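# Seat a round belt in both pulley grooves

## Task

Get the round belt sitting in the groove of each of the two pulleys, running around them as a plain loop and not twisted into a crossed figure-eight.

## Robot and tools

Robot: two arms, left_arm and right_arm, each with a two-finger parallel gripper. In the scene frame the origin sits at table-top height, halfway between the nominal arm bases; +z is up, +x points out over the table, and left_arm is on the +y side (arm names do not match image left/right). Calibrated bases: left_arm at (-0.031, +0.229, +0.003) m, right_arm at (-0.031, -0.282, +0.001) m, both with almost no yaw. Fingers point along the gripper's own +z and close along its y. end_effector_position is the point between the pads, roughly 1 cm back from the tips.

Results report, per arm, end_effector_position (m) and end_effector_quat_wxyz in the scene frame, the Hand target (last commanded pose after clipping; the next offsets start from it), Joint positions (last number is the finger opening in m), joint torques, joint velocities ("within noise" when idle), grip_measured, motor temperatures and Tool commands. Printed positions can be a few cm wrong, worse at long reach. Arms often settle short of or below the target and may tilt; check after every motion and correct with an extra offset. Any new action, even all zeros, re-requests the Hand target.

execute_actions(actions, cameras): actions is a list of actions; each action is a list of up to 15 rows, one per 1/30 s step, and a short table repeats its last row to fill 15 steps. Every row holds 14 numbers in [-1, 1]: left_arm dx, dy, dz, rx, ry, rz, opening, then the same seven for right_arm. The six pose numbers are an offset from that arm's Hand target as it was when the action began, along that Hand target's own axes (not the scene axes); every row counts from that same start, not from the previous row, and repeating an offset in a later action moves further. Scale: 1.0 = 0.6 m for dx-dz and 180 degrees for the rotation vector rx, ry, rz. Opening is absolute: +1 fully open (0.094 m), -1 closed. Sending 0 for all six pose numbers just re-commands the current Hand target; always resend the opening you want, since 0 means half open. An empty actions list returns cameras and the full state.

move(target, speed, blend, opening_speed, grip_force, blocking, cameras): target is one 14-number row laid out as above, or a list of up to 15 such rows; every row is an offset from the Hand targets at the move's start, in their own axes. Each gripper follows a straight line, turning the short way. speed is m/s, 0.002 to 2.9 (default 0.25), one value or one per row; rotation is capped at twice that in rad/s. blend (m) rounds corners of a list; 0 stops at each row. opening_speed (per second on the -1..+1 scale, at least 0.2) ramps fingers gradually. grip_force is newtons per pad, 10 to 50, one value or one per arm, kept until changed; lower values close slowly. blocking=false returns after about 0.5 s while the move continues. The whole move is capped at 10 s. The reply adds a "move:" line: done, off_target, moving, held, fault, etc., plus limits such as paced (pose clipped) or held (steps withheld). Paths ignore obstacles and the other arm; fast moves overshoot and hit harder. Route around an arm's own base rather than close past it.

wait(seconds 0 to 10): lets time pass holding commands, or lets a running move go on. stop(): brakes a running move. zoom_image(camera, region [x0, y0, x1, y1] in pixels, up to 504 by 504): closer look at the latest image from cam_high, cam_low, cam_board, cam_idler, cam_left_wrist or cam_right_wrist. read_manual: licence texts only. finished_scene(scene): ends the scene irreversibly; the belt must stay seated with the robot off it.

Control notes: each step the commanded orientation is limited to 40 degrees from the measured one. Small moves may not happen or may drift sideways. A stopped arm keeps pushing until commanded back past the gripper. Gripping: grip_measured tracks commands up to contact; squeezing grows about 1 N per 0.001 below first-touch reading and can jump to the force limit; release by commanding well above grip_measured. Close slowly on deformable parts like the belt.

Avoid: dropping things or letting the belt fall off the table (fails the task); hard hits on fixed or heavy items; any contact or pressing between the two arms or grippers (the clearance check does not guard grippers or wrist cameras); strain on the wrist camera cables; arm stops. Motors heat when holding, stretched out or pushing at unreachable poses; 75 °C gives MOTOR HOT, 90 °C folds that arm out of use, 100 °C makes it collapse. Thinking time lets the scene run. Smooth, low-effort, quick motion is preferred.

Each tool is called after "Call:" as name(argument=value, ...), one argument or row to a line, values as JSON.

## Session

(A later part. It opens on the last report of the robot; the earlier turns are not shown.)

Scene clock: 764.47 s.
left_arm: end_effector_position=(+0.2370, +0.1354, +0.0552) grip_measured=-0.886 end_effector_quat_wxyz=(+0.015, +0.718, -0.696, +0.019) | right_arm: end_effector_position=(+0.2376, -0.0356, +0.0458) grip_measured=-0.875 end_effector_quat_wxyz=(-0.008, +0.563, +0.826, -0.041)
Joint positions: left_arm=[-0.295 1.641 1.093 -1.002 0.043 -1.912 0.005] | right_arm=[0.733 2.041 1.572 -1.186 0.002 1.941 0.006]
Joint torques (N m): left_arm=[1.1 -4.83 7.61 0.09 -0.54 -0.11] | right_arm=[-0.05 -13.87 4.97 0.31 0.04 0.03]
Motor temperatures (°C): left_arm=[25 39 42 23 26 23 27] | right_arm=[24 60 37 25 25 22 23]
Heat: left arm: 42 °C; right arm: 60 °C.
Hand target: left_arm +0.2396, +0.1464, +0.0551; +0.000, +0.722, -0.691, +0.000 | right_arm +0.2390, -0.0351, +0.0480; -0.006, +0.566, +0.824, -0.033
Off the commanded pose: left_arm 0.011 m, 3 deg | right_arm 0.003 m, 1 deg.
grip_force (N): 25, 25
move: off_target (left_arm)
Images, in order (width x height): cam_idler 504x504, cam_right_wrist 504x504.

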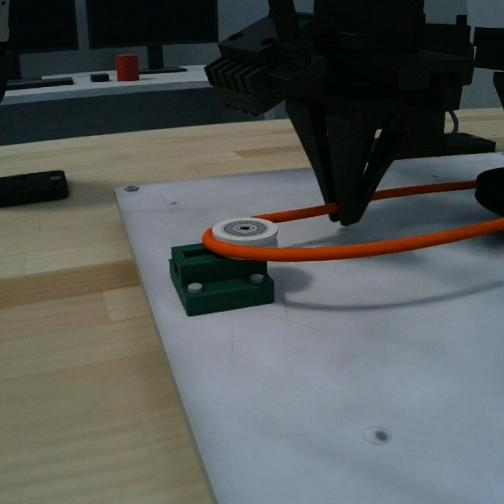

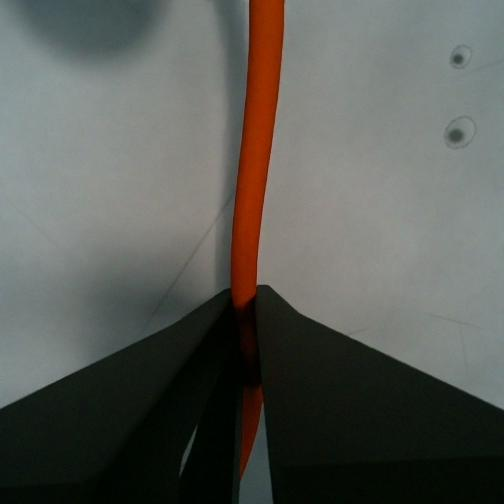

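Call:
move(
  target=[
    [0,0,0,0,0,0,-0.5,0,0,0,0,0,0,-0.93],
    [0,0,0,0,0,0,-0.5,0,0,0,0,0,0,-0.93],
    [0,0,-0.12,0,0,0,-0.5,0,0,0,0,0,0,-0.93],
    [-0.004,-0.058,-0.12,0,0,0.45,-0.1,0,0,0,0,0,0,-0.93],
  ],
  cameras=["cam_left_wrist","cam_idler","cam_board","cam_low"],
  speed=[0.1,0.1,0.1,0.3],
)

Call:
zoom_image(
  camera="cam_low",
  region=[330, 220, 500, 340],
)

Scene clock: 783.83 s.
left_arm: end_effector_position=(+0.2713, +0.1468, +0.1253) grip_measured=-0.102 end_effector_quat_wxyz=(+0.001, -0.102, +0.995, -0.007) | right_arm: end_effector_position=(+0.2372, -0.0344, +0.0457) grip_measured=-0.876 end_effector_quat_wxyz=(-0.011, +0.563, +0.825, -0.039)
Joint positions: left_arm=[-0.244 1.722 1.467 -1.309 0.012 -0.463 0.042] | right_arm=[0.733 2.041 1.572 -1.183 -0.004 1.941 0.006]
Joint torques (N m): left_arm=[0.43 -5.75 8.39 0.19 -0.2 0] | right_arm=[0.13 -14.24 4.9 0.3 0.09 0]
Motor temperatures (°C): left_arm=[25 39 42 23 26 23 27] | right_arm=[24 62 36 25 25 22 24]
Heat: left arm: 42 °C; right arm: 62 °C.
Hand target: left_arm +0.2742, +0.1502, +0.1270; +0.000, -0.100, +0.995, +0.000 | right_arm +0.2390, -0.0350, +0.0480; -0.006, +0.566, +0.824, -0.033
Off the commanded pose: left_arm 0.005 m, 1 deg | right_arm 0.003 m, 1 deg.
grip_force (N): 25, 25
move: done
Images, in order (width x height): cam_low 504x504, cam_board 504x504, cam_idler 504x504, cam_left_wrist 504x504.

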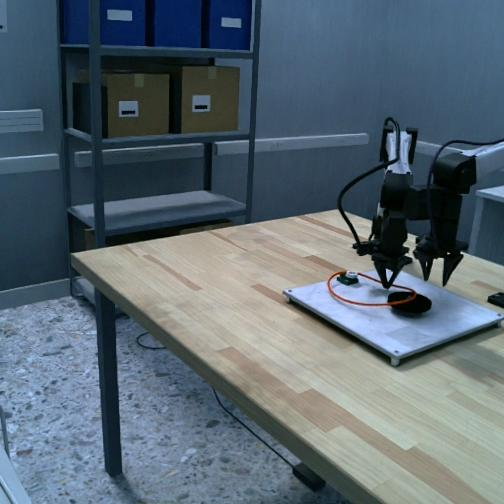

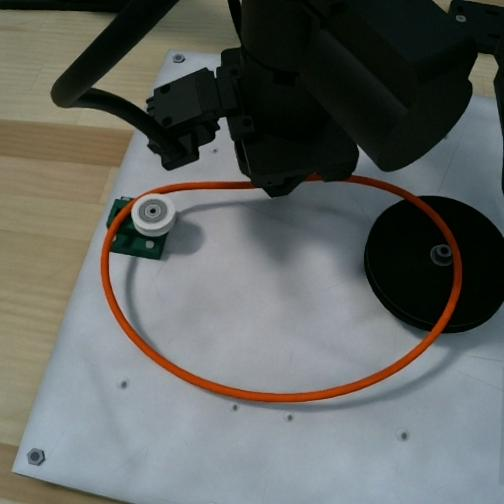

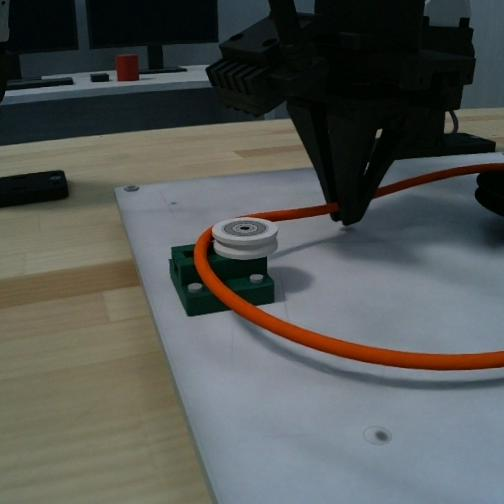

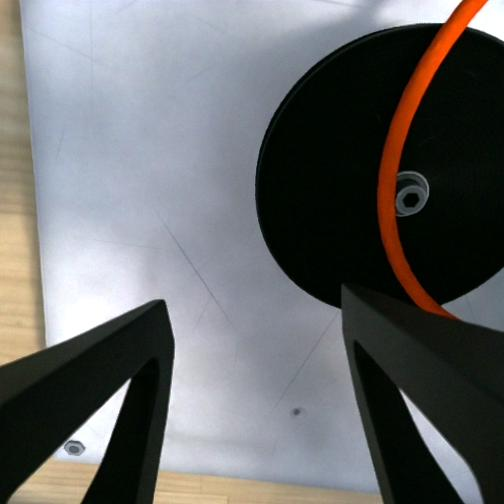

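Scaled by 2.965 from the camera's 504x504 image, which has a finer 720x720 frame.

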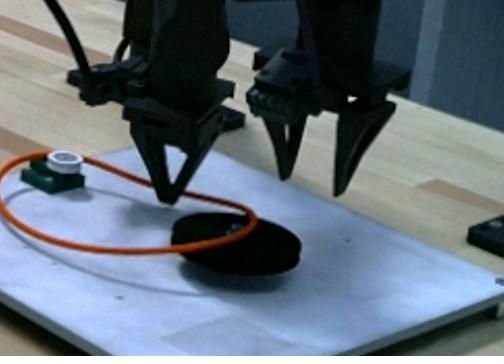

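Call:
move(
  target=[-0.132,-0.243,0,0,0,0.414,0,0,0,0,0,0,0,-0.93],
  cameras=["cam_left_wrist","cam_high"],
)

Scene clock: 805.50 s.
left_arm: end_effector_position=(+0.2882, +0.1321, +0.1254) grip_measured=-0.002 end_effector_quat_wxyz=(+0.005, -0.032, +0.999, -0.008) | right_arm: end_effector_position=(+0.2372, -0.0344, +0.0457) grip_measured=-0.876 end_effector_quat_wxyz=(-0.011, +0.563, +0.825, -0.039)
Joint positions: left_arm=[-0.274 1.793 1.553 -1.317 0.012 -0.354 0.047] | right_arm=[0.733 2.041 1.572 -1.183 -0.004 1.941 0.006]
Joint torques (N m): left_arm=[0.01 -7.61 6 0.32 -0.09 -0.13] | right_arm=[-0.18 -14.15 5 0.29 0.08 0.01]
Motor temperatures (°C): left_arm=[25 38 43 23 26 23 26] | right_arm=[24 64 36 25 25 22 24]
Heat: left arm: 43 °C; right arm: 64 °C.
Hand target: left_arm +0.2873, +0.1334, +0.1254; +0.003, -0.035, +0.999, -0.007 (not the last commanded pose) | right_arm +0.2390, -0.0350, +0.0480; -0.006, +0.566, +0.824, -0.033
Off the commanded pose: left_arm 0.143 m, 67 deg | right_arm 0.003 m, 1 deg.
grip_force (N): 25, 25
move: held (left_arm; a check stopped the path); limits=held
pose unreachable (left arm): on one or more control steps of this call, first in action 0 (counted from 0), this arm could not follow its commanded pose, so it was not sent that pose on those steps. It may still have moved: this result reports where it is.
cause: moving toward the commanded pose would bring a part of the arm too close to another arm (this arm's gripper housing and the right arm's wrist (the part past joint 4), 12 mm apart when this arm was first held).
Images, in order (width x height): cam_high 504x504, cam_left_wrist 504x504.

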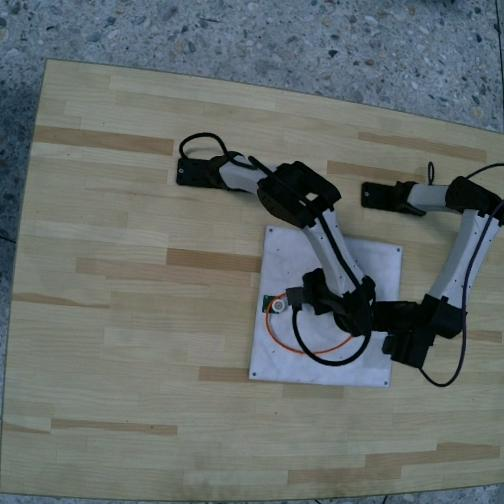

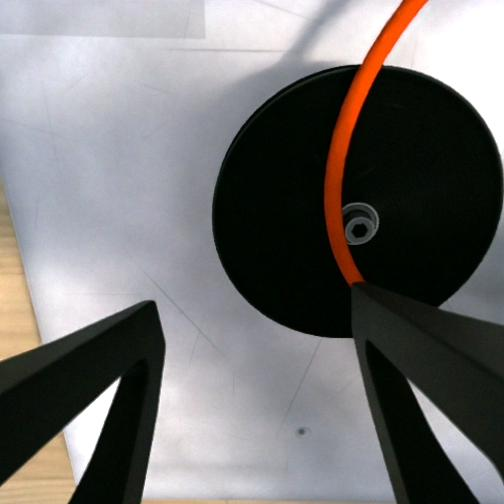

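Call:
move(
  target=[
    [-0.15,-0.01,-0.03,0,0,0.1,0,0,0,0,0,0,0,-0.93],
    [-0.137,-0.197,0.01,0,0,0.37,0,0,0,0,0,0,0,-0.93],
  ],
  blend=[0.02,0],
  cameras=["cam_left_wrist","cam_high","cam_board"],
)

Scene clock: 820.17 s.
left_arm: end_effector_position=(+0.3774, +0.0830, +0.1355) grip_measured=-0.002 end_effector_quat_wxyz=(+0.014, +0.288, +0.957, -0.006) | right_arm: end_effector_position=(+0.2372, -0.0344, +0.0457) grip_measured=-0.876 end_effector_quat_wxyz=(-0.011, +0.563, +0.825, -0.039)
Joint positions: left_arm=[-0.324 2.228 2.222 -1.535 0.012 0.246 0.047] | right_arm=[0.733 2.041 1.572 -1.183 -0.004 1.941 0.006]
Joint torques (N m): left_arm=[0.2 -10.32 5.97 0.4 -0.07 -0.11] | right_arm=[0.05 -14.06 5.03 0.27 0.09 -0.02]
Motor temperatures (°C): left_arm=[25 41 42 23 25 23 26] | right_arm=[24 64 36 25 25 22 24]
Heat: left arm: 42 °C; right arm: 64 °C.
Hand target: left_arm +0.3778, +0.0849, +0.1356; +0.014, +0.285, +0.958, -0.006 (not the last commanded pose) | right_arm +0.2390, -0.0350, +0.0480; -0.006, +0.566, +0.824, -0.033
Off the commanded pose: left_arm 0.063 m, 29 deg | right_arm 0.003 m, 1 deg.
grip_force (N): 25, 25
move: held (left_arm; a check stopped the path); path passed 1 of 2 targets; limits=held
pose unreachable (left arm): on one or more control steps of this call, first in action 0 (counted from 0), this arm could not follow its commanded pose, so it was not sent that pose on those steps. It may still have moved: this result reports where it is.
cause: moving toward the commanded pose would bring a part of the arm too close to another arm (this arm's gripper housing and the right arm's wrist (the part past joint 4), 9 mm apart when this arm was first held).
Images, in order (width x height): cam_high 504x504, cam_board 504x504, cam_left_wrist 504x504.

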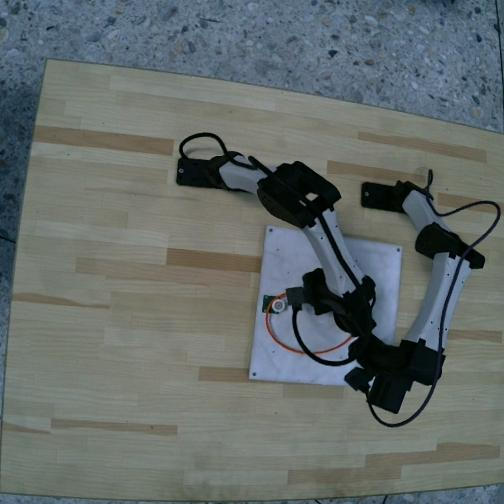

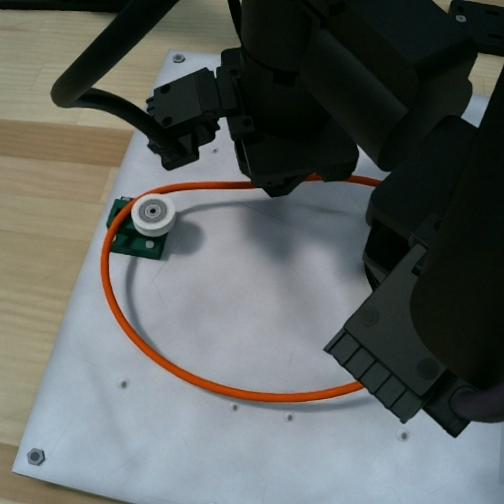

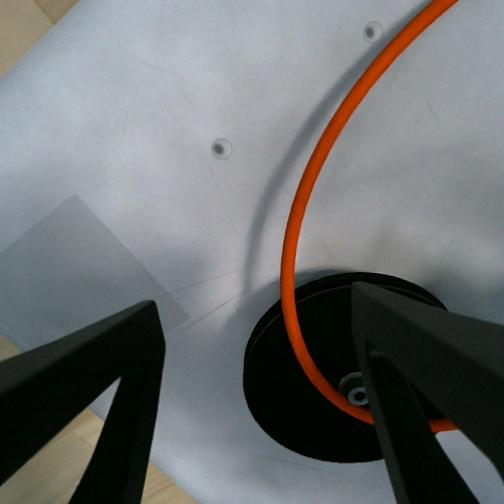

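Call:
move(
  target=[
    [0,0,0,0,0,0,0,0,0,0,0,0,0,-0.4],
    [0,0,0,0,0,0,0,0,0,-0.1,0,0,0,-0.4],
    [0.195,-0.007,0,0,0,0,0,-0.118,-0.112,-0.17,0,0,0,-0.4],
  ],
  cameras=["cam_board"],
  speed=[0.1,0.1,0.25],
)

Call:
move(
  target=[0.0134,-0.188,0.055,0,0,-0.528,0,0,0,0,0,0,0,-0.4],
  cameras=["cam_board","cam_left_wrist","cam_idler"],
)

Scene clock: 861.67 s.
left_arm: end_effector_position=(+0.3775, +0.0832, +0.1355) grip_measured=-0.002 end_effector_quat_wxyz=(+0.014, +0.288, +0.957, -0.006) | right_arm: end_effector_position=(+0.2350, -0.0365, +0.0638) grip_measured=-0.402 end_effector_quat_wxyz=(-0.014, +0.563, +0.825, -0.051)
Joint positions: left_arm=[-0.324 2.228 2.222 -1.535 0.012 0.246 0.047] | right_arm=[0.733 2.04 1.642 -1.279 -0.004 1.941 0.028]
Joint torques (N m): left_arm=[0.21 -10.3 5.94 0.38 -0.07 -0.12] | right_arm=[0.01 -15.66 8.2 0.05 0.07 0.01]
Motor temperatures (°C): left_arm=[25 51 40 23 25 23 26] | right_arm=[24 66 35 25 25 22 24]
Heat: left arm: 51 °C; right arm: 66 °C.
Hand target: left_arm +0.3778, +0.0850, +0.1356; +0.014, +0.285, +0.958, -0.006 (not the last commanded pose) | right_arm +0.2401, -0.0339, +0.0804; -0.006, +0.566, +0.824, -0.032 (not the last commanded pose)
Off the commanded pose: left_arm 0.118 m, 0 deg | right_arm 0.128 m, 2 deg.
grip_force (N): 25, 25
move: held (right_arm; a check stopped the path), off_target (left_arm; braked when a check withheld steps of right_arm); path passed 1 of 3 targets; limits=held
pose unreachable (right arm): on one or more control steps of this call, first in action 0 (counted from 0), this arm could not follow its commanded pose, so it was not sent that pose on those steps. It may still have moved: this result reports where it is.
cause: moving toward the commanded pose would bring a part of the arm too close to another arm (this arm's wrist (the part past joint 4) and the left arm's gripper housing, 6 mm apart when this arm was first held).
Images, in order (width x height): cam_board 504x504.

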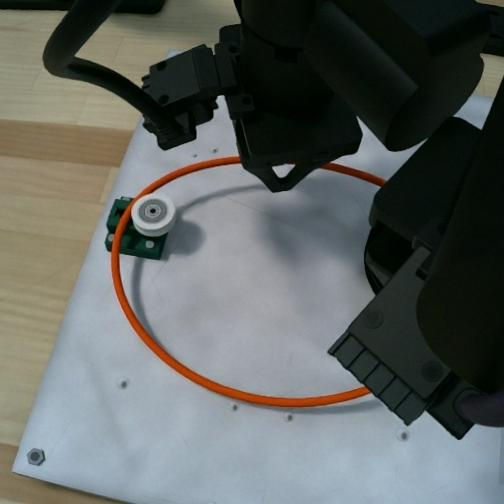

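Scene clock: 862.17 s.
left_arm: end_effector_position=(+0.3775, +0.0832, +0.1355) grip_measured=-0.002 end_effector_quat_wxyz=(+0.014, +0.288, +0.958, -0.006) | right_arm: end_effector_position=(+0.2349, -0.0365, +0.0638) grip_measured=-0.402 end_effector_quat_wxyz=(-0.014, +0.563, +0.825, -0.052)
Joint positions: left_arm=[-0.324 2.228 2.222 -1.535 0.012 0.245 0.047] | right_arm=[0.733 2.04 1.642 -1.279 -0.004 1.941 0.028]
Joint torques (N m): left_arm=[-0.21 -10.39 6.05 0.38 -0.06 -0.1] | right_arm=[0.12 -15.9 8.2 0.05 0.1 -0.01]
Motor temperatures (°C): left_arm=[25 51 40 23 25 23 26] | right_arm=[24 66 35 25 25 22 24]
Heat: left arm: 51 °C; right arm: 66 °C.
Hand target: left_arm +0.3775, +0.0832, +0.1355; +0.014, +0.288, +0.958, -0.006 (not the last commanded pose) | right_arm +0.2401, -0.0339, +0.0804; -0.006, +0.566, +0.824, -0.032
Off the commanded pose: left_arm 0.116 m, 95 deg | right_arm 0.018 m, 3 deg.
grip_force (N): 25, 25
move: held (left_arm; a check stopped the path), off_target (right_arm); limits=held
pose unreachable (left arm): on one or more control steps of this call, first in action 0 (counted from 0), this arm could not follow its commanded pose, so it was not sent that pose on those steps. It may still have moved: this result reports where it is.
cause: moving toward the commanded pose would bring a part of the arm too close to another arm (this arm's gripper housing and the right arm's wrist (the part past joint 4), 7 mm apart when this arm was first held).
Images, in order (width x height): cam_board 504x504, cam_idler 504x504, cam_left_wrist 504x504.

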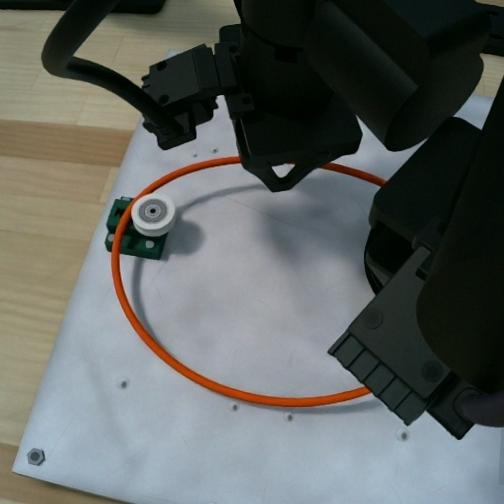

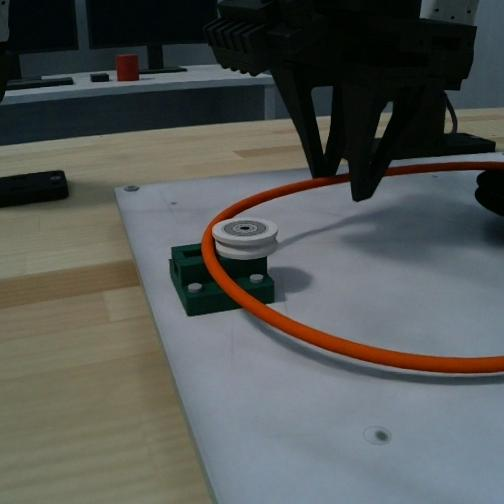

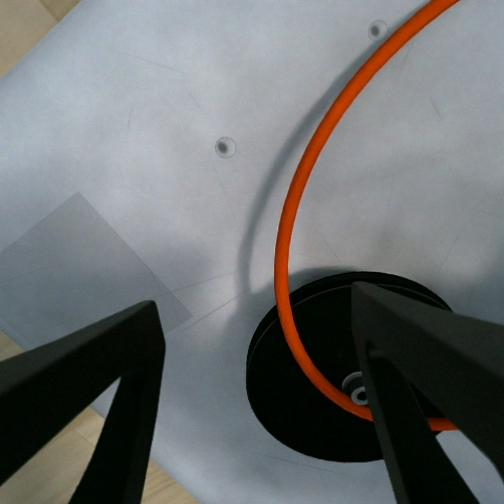

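Call:
move(
  target=[0.091,0.14,-0.05,0,0,0,0,0,0,0,0,0,0,-0.4],
)

Call:
move(
  target=[
    [0,0,0,0,0,0,0,0,0,-0.06,0,0,0,-0.4],
    [0.1,0.08,0.06,0,0,-0.3,0,-0.118,-0.112,-0.13,0,0,0,-0.4],
  ],
  cameras=["cam_board"],
)

Scene clock: 875.97 s.
left_arm: end_effector_position=(+0.3835, +0.1857, +0.1491) grip_measured=-0.002 end_effector_quat_wxyz=(+0.011, +0.280, +0.960, -0.005) | right_arm: end_effector_position=(+0.2349, -0.0365, +0.0638) grip_measured=-0.402 end_effector_quat_wxyz=(-0.014, +0.563, +0.825, -0.052)
Joint positions: left_arm=[-0.084 2.165 2.175 -1.561 0.013 0.469 0.047] | right_arm=[0.733 2.04 1.642 -1.279 -0.004 1.941 0.028]
Joint torques (N m): left_arm=[-0.61 -12.71 5.82 0.19 0.01 0.05] | right_arm=[-0.06 -15.79 8.21 0.03 0.03 0.02]
Motor temperatures (°C): left_arm=[25 53 39 23 25 23 26] | right_arm=[24 65 36 25 25 22 24]
Heat: left arm: 53 °C; right arm: 65 °C.
Hand target: left_arm +0.3775, +0.1839, +0.1634; +0.015, +0.288, +0.958, -0.007 | right_arm +0.2401, -0.0339, +0.0804; -0.006, +0.566, +0.824, -0.032
Off the commanded pose: left_arm 0.016 m, 1 deg | right_arm 0.018 m, 3 deg.
joint sent to its limit (left arm) — joint 4 (wrist pitch), lower limit. The joint targets still meet the commanded pose.
grip_force (N): 25, 25
move: off_target (left_arm, right_arm)

Scene clock: 879.60 s.
left_arm: end_effector_position=(+0.3509, +0.2565, +0.1116) grip_measured=-0.002 end_effector_quat_wxyz=(-0.018, -0.172, +0.985, -0.006) | right_arm: end_effector_position=(+0.2095, -0.1135, +0.1588) grip_measured=-0.402 end_effector_quat_wxyz=(-0.012, +0.566, +0.824, -0.031)
Joint positions: left_arm=[0.093 2.041 1.833 -1.398 0.016 -0.267 0.047] | right_arm=[0.6 1.723 1.605 -1.519 -0.001 1.814 0.028]
Joint torques (N m): left_arm=[0.06 -12.41 5.59 0.44 0 -0.19] | right_arm=[-0.25 -12.08 4.89 0.14 0.11 -0.12]
Motor temperatures (°C): left_arm=[25 54 39 23 25 23 26] | right_arm=[24 65 36 25 25 22 24]
Heat: left arm: 54 °C; right arm: 65 °C.
Hand target: left_arm +0.3548, +0.2563, +0.1254; +0.010, -0.179, +0.984, -0.012 | right_arm +0.2064, -0.1205, +0.1640; -0.006, +0.566, +0.824, -0.032
Off the commanded pose: left_arm 0.014 m, 3 deg | right_arm 0.009 m, 1 deg.
grip_force (N): 25, 25
move: off_target (left_arm)
Images, in order (width x height): cam_board 504x504.

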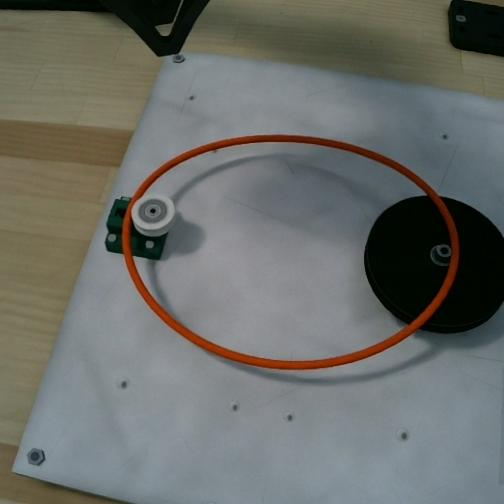

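Call:
move(
  target=[0.343,-0.224,0.02,0,0,-0.23,0,0.0,-0.1,0,0,0,0,-0.4],
  cameras=["cam_left_wrist"],
)

Scene clock: 901.50 s.
left_arm: end_effector_position=(+0.2059, +0.0583, +0.1072) grip_measured=-0.002 end_effector_quat_wxyz=(-0.011, -0.511, +0.860, +0.001) | right_arm: end_effector_position=(+0.1553, -0.1384, +0.1651) grip_measured=-0.402 end_effector_quat_wxyz=(-0.010, +0.565, +0.825, -0.030)
Joint positions: left_arm=[-0.598 1.662 1.327 -1.248 0.02 -1.684 0.047] | right_arm=[0.645 1.5 1.397 -1.532 -0.001 1.858 0.028]
Joint torques (N m): left_arm=[-0.55 -8.73 5.68 0.43 -0.29 -0.28] | right_arm=[0.65 -9.02 4.86 0.18 0.08 0.02]
Motor temperatures (°C): left_arm=[25 57 39 23 25 23 26] | right_arm=[24 62 36 25 25 22 24]
Heat: left arm: 57 °C; right arm: 62 °C.
Hand target: left_arm +0.2096, +0.0579, +0.1140; +0.005, -0.515, +0.857, -0.015 | right_arm +0.1505, -0.1420, +0.1675; -0.006, +0.566, +0.824, -0.032
Off the commanded pose: left_arm 0.008 m, 3 deg | right_arm 0.006 m, 1 deg.
grip_force (N): 25, 25
move: off_target (left_arm)
Images, in order (width x height): cam_left_wrist 504x504.

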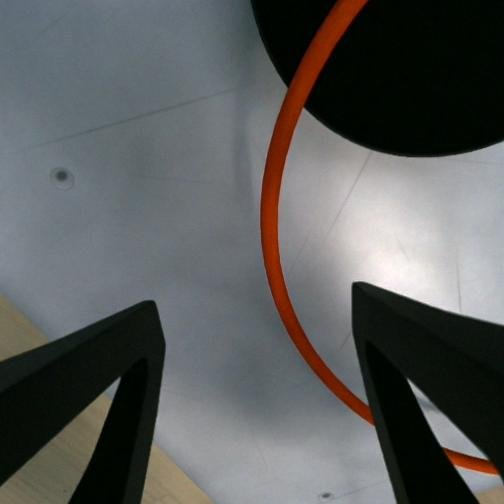

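Call:
execute_actions(
  actions=[],
)

Scene clock: 927.80 s.
left_arm: end_effector_position=(+0.2059, +0.0583, +0.1072) grip_measured=-0.002 end_effector_quat_wxyz=(-0.011, -0.511, +0.860, +0.001) | right_arm: end_effector_position=(+0.1553, -0.1384, +0.1651) grip_measured=-0.402 end_effector_quat_wxyz=(-0.010, +0.565, +0.825, -0.030)
Joint positions: left_arm=[-0.598 1.662 1.327 -1.248 0.02 -1.685 0.047] | right_arm=[0.645 1.5 1.397 -1.532 -0.001 1.858 0.028]
Joint velocities: within noise
Joint torques (N m): left_arm=[-0.59 -8.76 5.63 0.45 -0.28 -0.25] | right_arm=[0.54 -8.87 4.96 0.13 0.14 0.05]
Motor temperatures (°C): left_arm=[25 55 39 23 25 23 26] | right_arm=[24 55 36 25 25 22 23]
Heat: left arm: 55 °C; right arm: 55 °C.
Hand target: left_arm +0.2095, +0.0579, +0.1140; +0.005, -0.515, +0.857, -0.015 | right_arm +0.1505, -0.1420, +0.1675; -0.006, +0.566, +0.824, -0.032
Tool commands: left_gripper/opening=+0.0 right_gripper/opening=-0.4
Off the commanded pose: left_arm 0.008 m, 3 deg | right_arm 0.006 m, 1 deg.
grip_force (N): 25, 25

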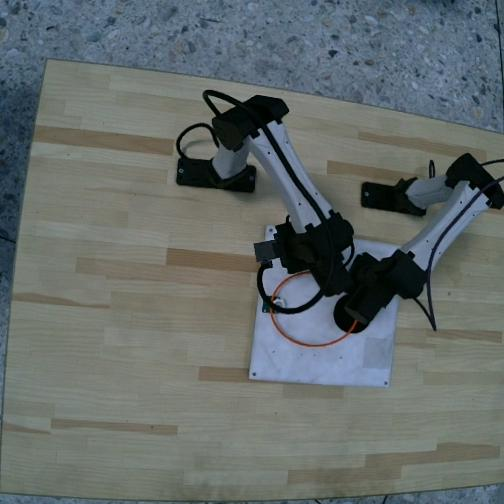

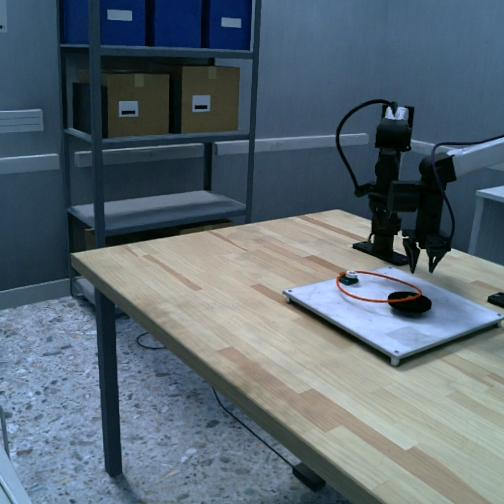

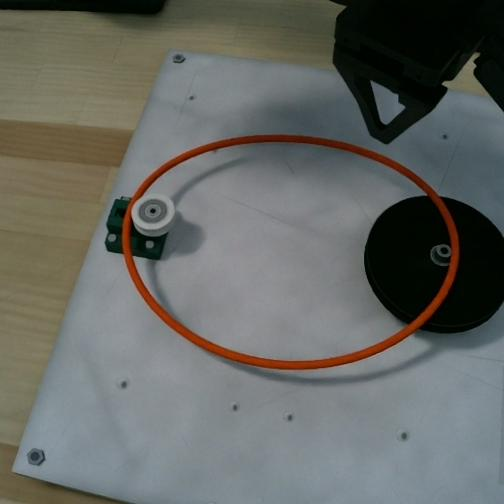

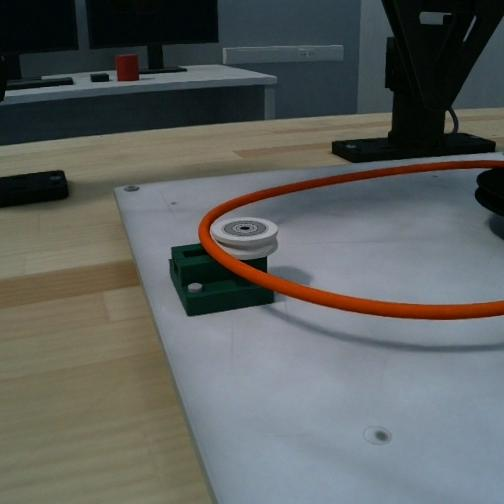

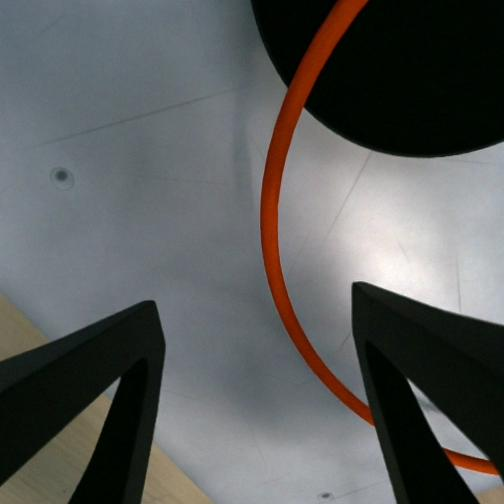

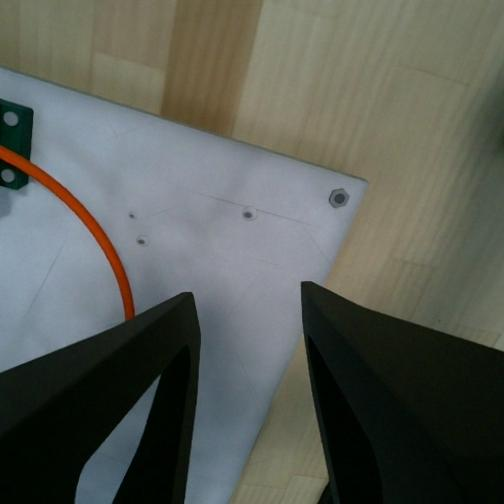

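Call:
move(
  target=[
    [0,-0.005,0.087,0,0,0,0,0,0,0,0,0,0,-0.4],
    [0,-0.005,0.087,0,0,0,-0.93,0,0,0,0,0,0,-0.4],
  ],
  speed=0.08,
  opening_speed=0.6,
  cameras=["cam_left_wrist","cam_board"],
)

Scene clock: 938.57 s.
left_arm: end_effector_position=(+0.2101, +0.0554, +0.0660) grip_measured=-0.921 end_effector_quat_wxyz=(-0.003, -0.511, +0.860, -0.017) | right_arm: end_effector_position=(+0.1553, -0.1384, +0.1651) grip_measured=-0.402 end_effector_quat_wxyz=(-0.010, +0.565, +0.825, -0.030)
Joint positions: left_arm=[-0.598 1.672 1.172 -1.042 0.02 -1.685 0.004] | right_arm=[0.645 1.5 1.397 -1.532 -0.001 1.858 0.028]
Joint torques (N m): left_arm=[-0.51 -5.52 5.71 0.51 -0.3 -0.24] | right_arm=[0.61 -8.84 4.86 0.15 0.11 0.06]
Heat: left arm: 53 °C; right arm: 54 °C.
Hand target: left_arm +0.2134, +0.0554, +0.0619; +0.005, -0.515, +0.857, -0.015 | right_arm +0.1505, -0.1420, +0.1675; -0.006, +0.566, +0.824, -0.032
Off the commanded pose: left_arm 0.005 m, 1 deg | right_arm 0.006 m, 1 deg.
grip_force (N): 25, 25
move: done
Images, in order (width x height): cam_board 504x504, cam_left_wrist 504x504.

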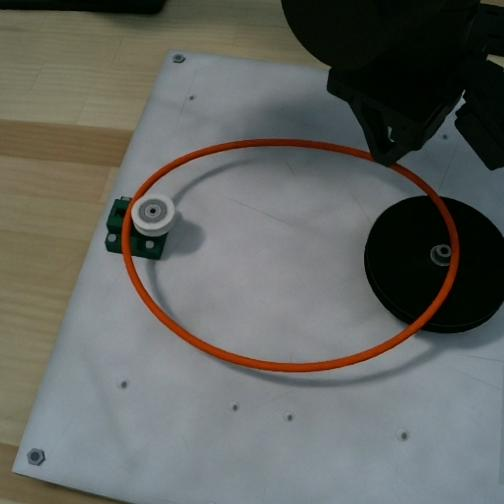

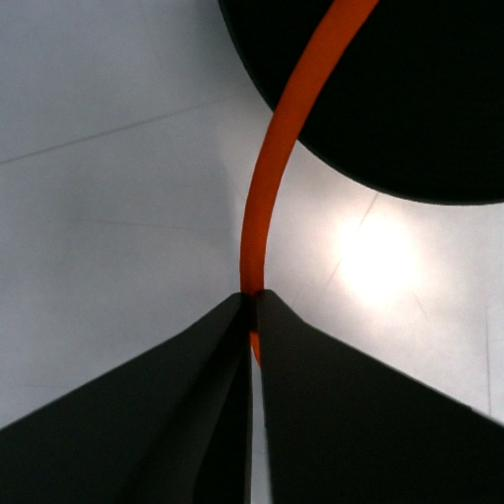

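Call:
move(
  target=[
    [0,0,-0.017,0,0,0,-0.96,0,0,0,0,0,0,-0.4],
    [-0.0755,0.0163,-0.017,0,0,-0.111,-0.96,0,0,0,0,0,0,-0.4],
    [-0.136,0.0372,-0.017,0,0,-0.15,-0.96,0,0,0,0,0,0,-0.4],
  ],
  speed=0.08,
  blend=[0.005,0.02,0],
  cameras=["cam_left_wrist","cam_board","cam_idler"],
)

Call:
zoom_image(
  camera="cam_board",
  region=[340, 150, 504, 340],
)

Scene clock: 957.53 s.
left_arm: end_effector_position=(+0.2338, +0.1328, +0.0654) grip_measured=-0.958 end_effector_quat_wxyz=(+0.007, +0.696, -0.718, +0.014) | right_arm: end_effector_position=(+0.1553, -0.1384, +0.1651) grip_measured=-0.402 end_effector_quat_wxyz=(-0.010, +0.565, +0.825, -0.030)
Joint positions: left_arm=[-0.319 1.624 1.117 -1.045 0.024 -1.874 0.002] | right_arm=[0.645 1.5 1.397 -1.532 -0.001 1.858 0.028]
Joint torques (N m): left_arm=[0.54 -8.28 5.37 0.21 -0.24 -0.16] | right_arm=[0.73 -8.81 4.79 0.14 0.13 0.04]
Motor temperatures (°C): left_arm=[25 48 39 23 25 23 26] | right_arm=[24 52 36 24 25 22 23]
Heat: left arm: 48 °C; right arm: 52 °C.
Hand target: left_arm +0.2319, +0.1381, +0.0709; -0.001, +0.701, -0.713, +0.016 | right_arm +0.1505, -0.1420, +0.1675; -0.006, +0.566, +0.824, -0.032
Off the commanded pose: left_arm 0.008 m, 1 deg | right_arm 0.006 m, 1 deg.
grip_force (N): 25, 25
move: done; blend cut to 0 m at target 1
Images, in order (width x height): cam_board 504x504, cam_idler 504x504, cam_left_wrist 504x504.

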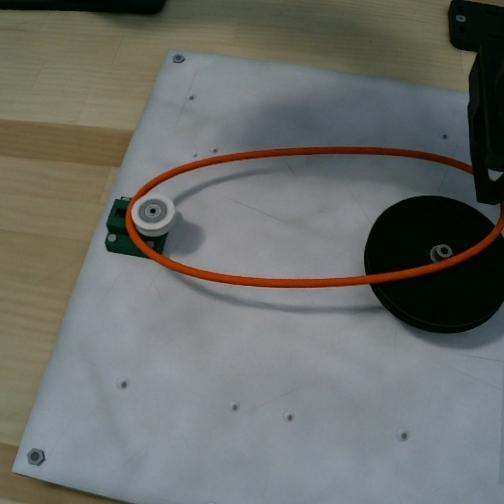

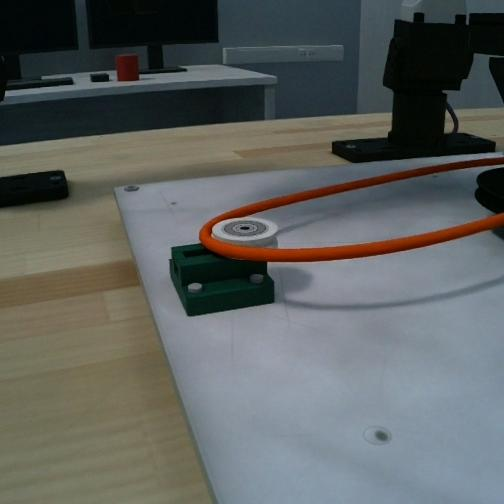

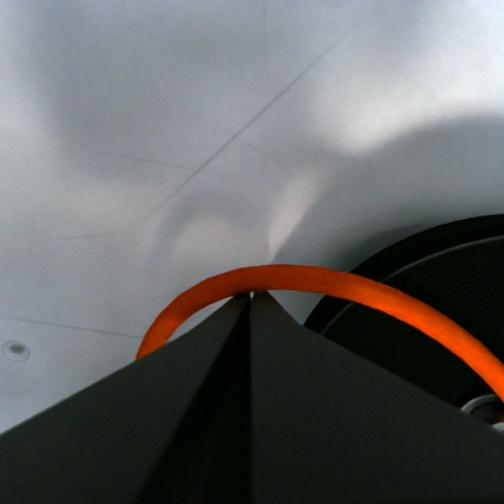

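Scaled by 2.653 from the camera's 504x504 image, which has a finer 720x720 frame.

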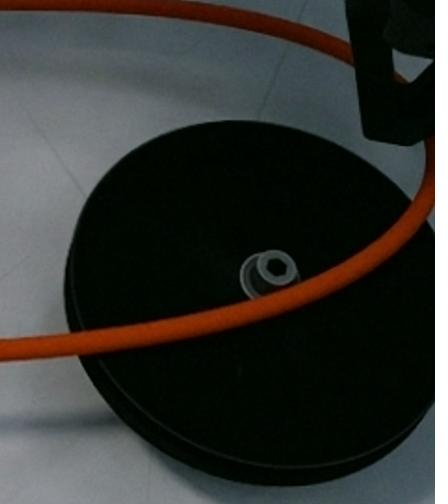

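Call:
move(
  target=[
    [0,0,0.025,0,0,0,-0.96,0,0,0,0,0,0,-0.4],
    [-0.005,-0.0135,0.026,0,0,0.2,-0.96,0,0,0,0,0,0,-0.4],
  ],
  speed=0.06,
  cameras=["cam_left_wrist","cam_board","cam_low"],
)

Call:
zoom_image(
  camera="cam_board",
  region=[340, 150, 504, 340],
)

Call:
zoom_image(
  camera="cam_low",
  region=[330, 220, 500, 340],
)

Scene clock: 985.27 s.
left_arm: end_effector_position=(+0.2346, +0.1370, +0.0554) grip_measured=-0.958 end_effector_quat_wxyz=(+0.001, -0.446, +0.895, -0.019) | right_arm: end_effector_position=(+0.1553, -0.1384, +0.1651) grip_measured=-0.402 end_effector_quat_wxyz=(-0.010, +0.565, +0.825, -0.030)
Joint positions: left_arm=[-0.302 1.624 1.076 -0.994 0.027 -1.241 0.002] | right_arm=[0.645 1.5 1.397 -1.532 -0.001 1.858 0.028]
Joint torques (N m): left_arm=[0.77 -4.75 7.61 0.36 -0.27 -0.01] | right_arm=[0.65 -9.07 4.88 0.18 0.1 0.04]
Heat: left arm: 50 °C; right arm: 51 °C.
Hand target: left_arm +0.2404, +0.1407, +0.0554; +0.006, -0.446, +0.895, -0.015 | right_arm +0.1505, -0.1420, +0.1675; -0.006, +0.566, +0.824, -0.032
Off the commanded pose: left_arm 0.007 m, 1 deg | right_arm 0.006 m, 1 deg.
grip_force (N): 25, 25
move: done
Images, in order (width x height): cam_low 504x504, cam_board 504x504, cam_left_wrist 504x504.

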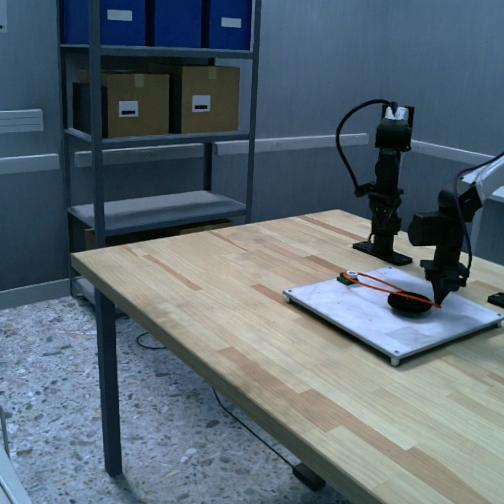

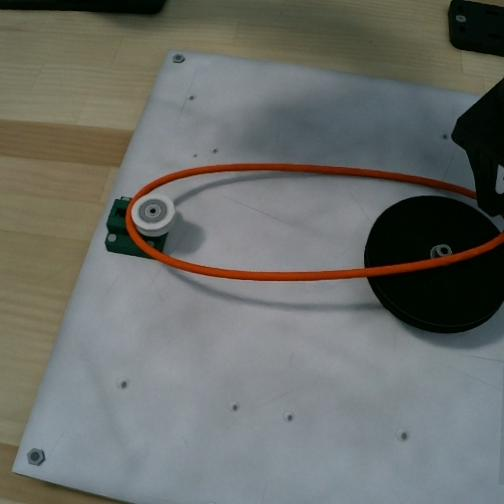

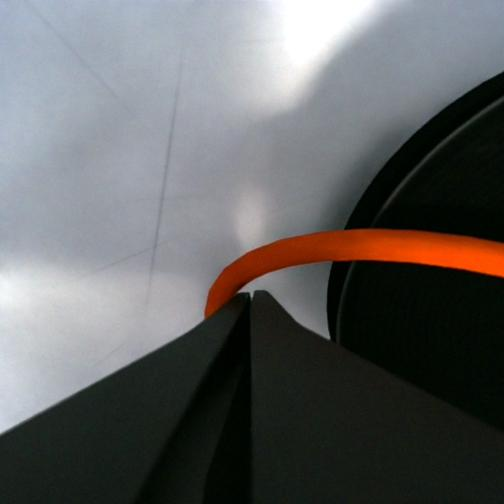

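Scaled by 2.653 from the camera's 504x504 image, which has a finer 720x720 frame.

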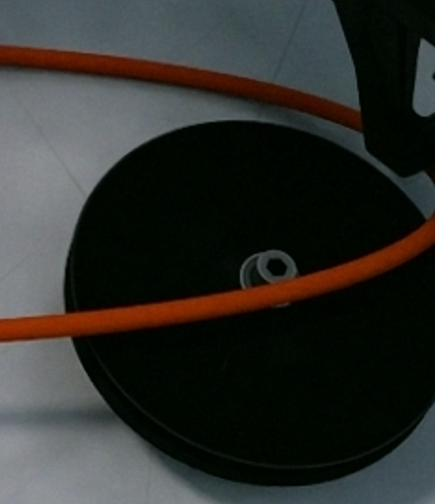

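Scaled by 2.965 from the camera's 504x504 image, which has a finer 720x720 frame.

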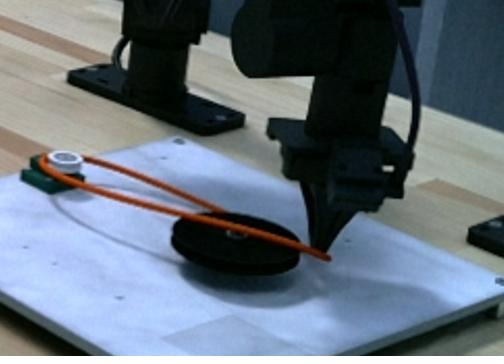

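Call:
move(
  target=[
    [0,0,0.009,0,0,0,-0.96,0,0,0,0,0,0,-0.4],
    [-0.0424,-0.011,0.009,0,0,0.128,-0.96,0,0,0,0,0,0,-0.4],
    [-0.0724,-0.0385,0.009,0,0,0.267,-0.96,0,0,0,0,0,0,-0.4],
  ],
  speed=0.06,
  blend=[0,0.008,0],
  cameras=["cam_left_wrist","cam_board","cam_low"],
)

Call:
zoom_image(
  camera="cam_board",
  region=[340, 150, 504, 340],
)

Call:
zoom_image(
  camera="cam_low",
  region=[330, 220, 500, 340],
)

Scene clock: 1007.77 s.
left_arm: end_effector_position=(+0.2811, +0.1546, +0.0509) grip_measured=-0.959 end_effector_quat_wxyz=(+0.012, -0.043, +0.999, -0.025) | right_arm: end_effector_position=(+0.1553, -0.1384, +0.1651) grip_measured=-0.402 end_effector_quat_wxyz=(-0.010, +0.565, +0.825, -0.030)
Joint positions: left_arm=[-0.197 1.768 1.22 -0.987 0.041 -0.299 0.002] | right_arm=[0.645 1.5 1.397 -1.532 -0.001 1.858 0.028]
Joint torques (N m): left_arm=[0.68 -5.83 7.9 0.3 -0.34 0.02] | right_arm=[0.73 -8.92 4.89 0.2 0.09 0.05]
Heat: left arm: 46 °C; right arm: 50 °C.
Hand target: left_arm +0.2851, +0.1614, +0.0506; +0.011, -0.043, +0.999, -0.011 | right_arm +0.1505, -0.1420, +0.1675; -0.006, +0.566, +0.824, -0.032
Off the commanded pose: left_arm 0.008 m, 2 deg | right_arm 0.006 m, 1 deg.
grip_force (N): 25, 25
move: done
Images, in order (width x height): cam_low 504x504, cam_board 504x504, cam_left_wrist 504x504.

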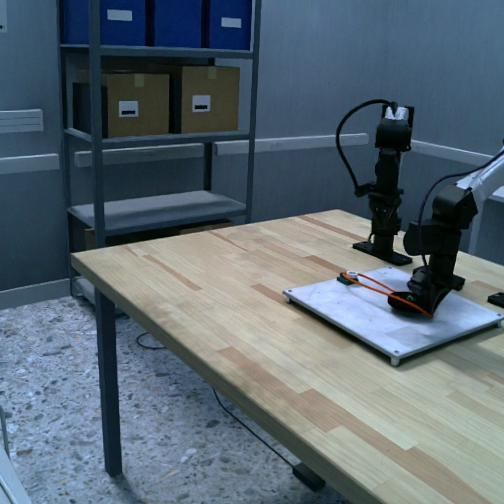

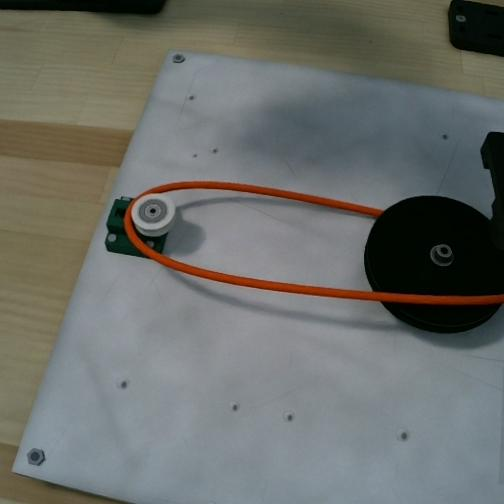

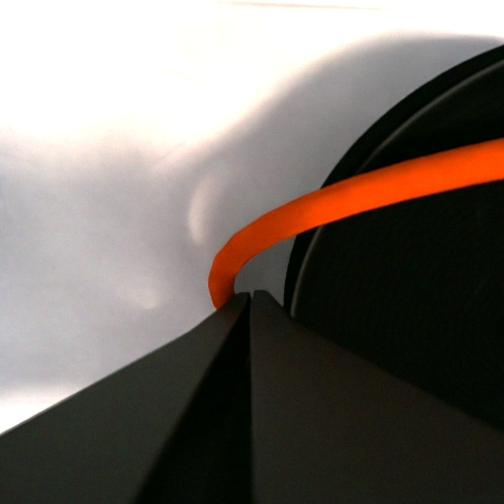

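Scaled by 2.653 from the camera's 504x504 image, which has a finer 720x720 frame.

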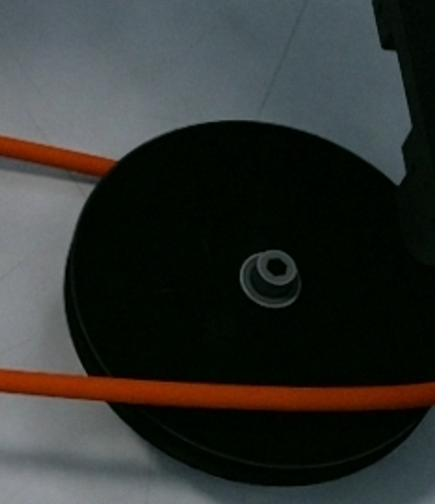

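Scaled by 2.965 from the camera's 504x504 image, which has a finer 720x720 frame.

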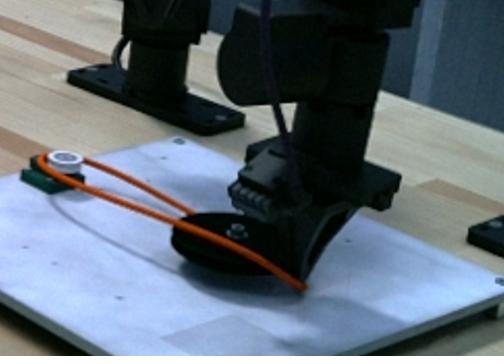

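Call:
move(
  target=[
    [-0.051,-0.012,0,0,0,0.139,-0.96,0,0,0,0,0,0,-0.4],
    [-0.082,-0.04,0,0,0,0.278,-0.96,0,0,0,0,0,0,-0.4],
    [-0.1,-0.081,0,0,0,0.389,-0.96,0,0,0,0,0,0,-0.4],
  ],
  speed=0.06,
  blend=[0.008,0.008,0],
  cameras=["cam_left_wrist","cam_board","cam_low"],
)

Call:
zoom_image(
  camera="cam_board",
  region=[340, 150, 504, 340],
)

Call:
zoom_image(
  camera="cam_low",
  region=[330, 220, 500, 340],
)

Scene clock: 1035.27 s.
left_arm: end_effector_position=(+0.3460, +0.1210, +0.0533) grip_measured=-0.959 end_effector_quat_wxyz=(+0.021, +0.520, +0.854, -0.006) | right_arm: end_effector_position=(+0.1553, -0.1384, +0.1651) grip_measured=-0.402 end_effector_quat_wxyz=(-0.010, +0.565, +0.825, -0.030)
Joint positions: left_arm=[-0.254 2.028 1.581 -1.087 0.023 0.824 0.002] | right_arm=[0.645 1.5 1.397 -1.532 -0.001 1.858 0.028]
Joint torques (N m): left_arm=[-0.77 -7.76 8.28 0.26 -0.12 0.04] | right_arm=[0.69 -8.84 4.97 0.16 0.13 0.06]
Heat: left arm: 45 °C; right arm: 50 °C.
Hand target: left_arm +0.3481, +0.1197, +0.0530; +0.016, +0.527, +0.849, -0.003 (not the last commanded pose) | right_arm +0.1505, -0.1420, +0.1675; -0.006, +0.566, +0.824, -0.032
Off the commanded pose: left_arm 0.004 m, 3 deg | right_arm 0.006 m, 1 deg.
grip_force (N): 25, 25
move: off_target (left_arm; path cut at 10 s); path passed 2 of 3 targets
Images, in order (width x height): cam_low 504x504, cam_board 504x504, cam_left_wrist 504x504.

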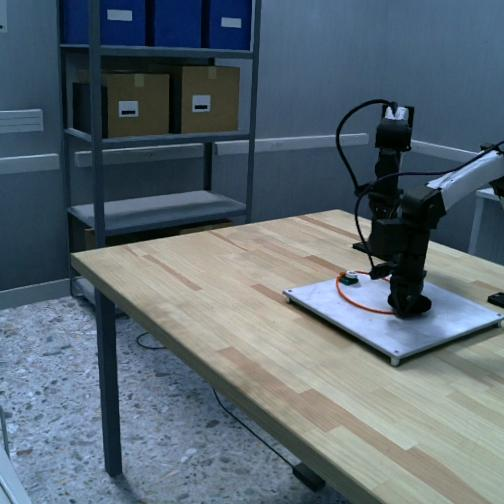

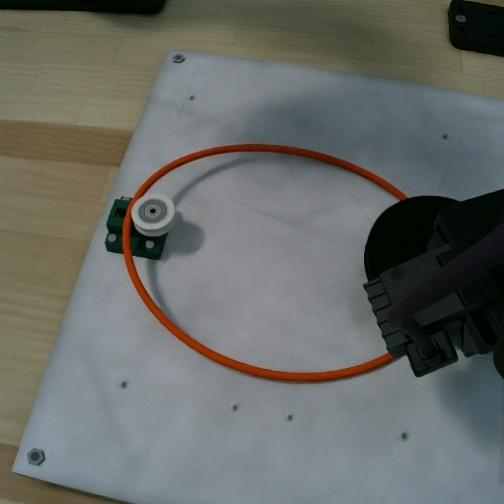

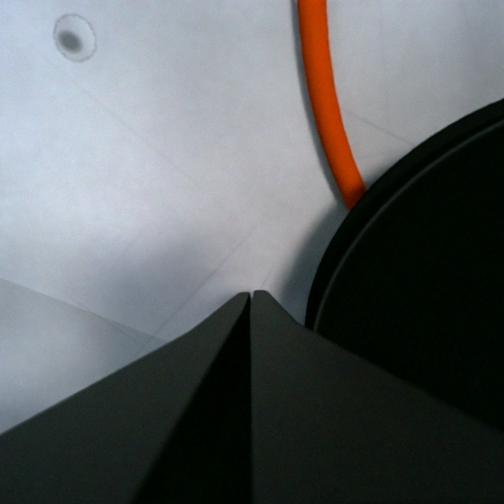

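Scaled by 2.653 from the camera's 504x504 image, which has a finer 720x720 frame.

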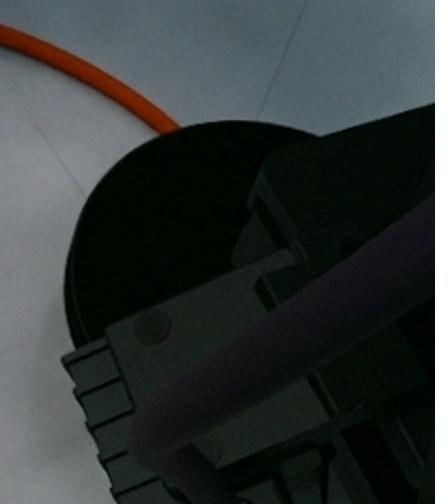

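Scaled by 2.965 from the camera's 504x504 image, which has a finer 720x720 frame.

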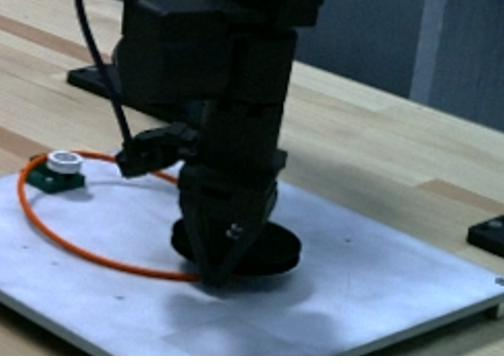

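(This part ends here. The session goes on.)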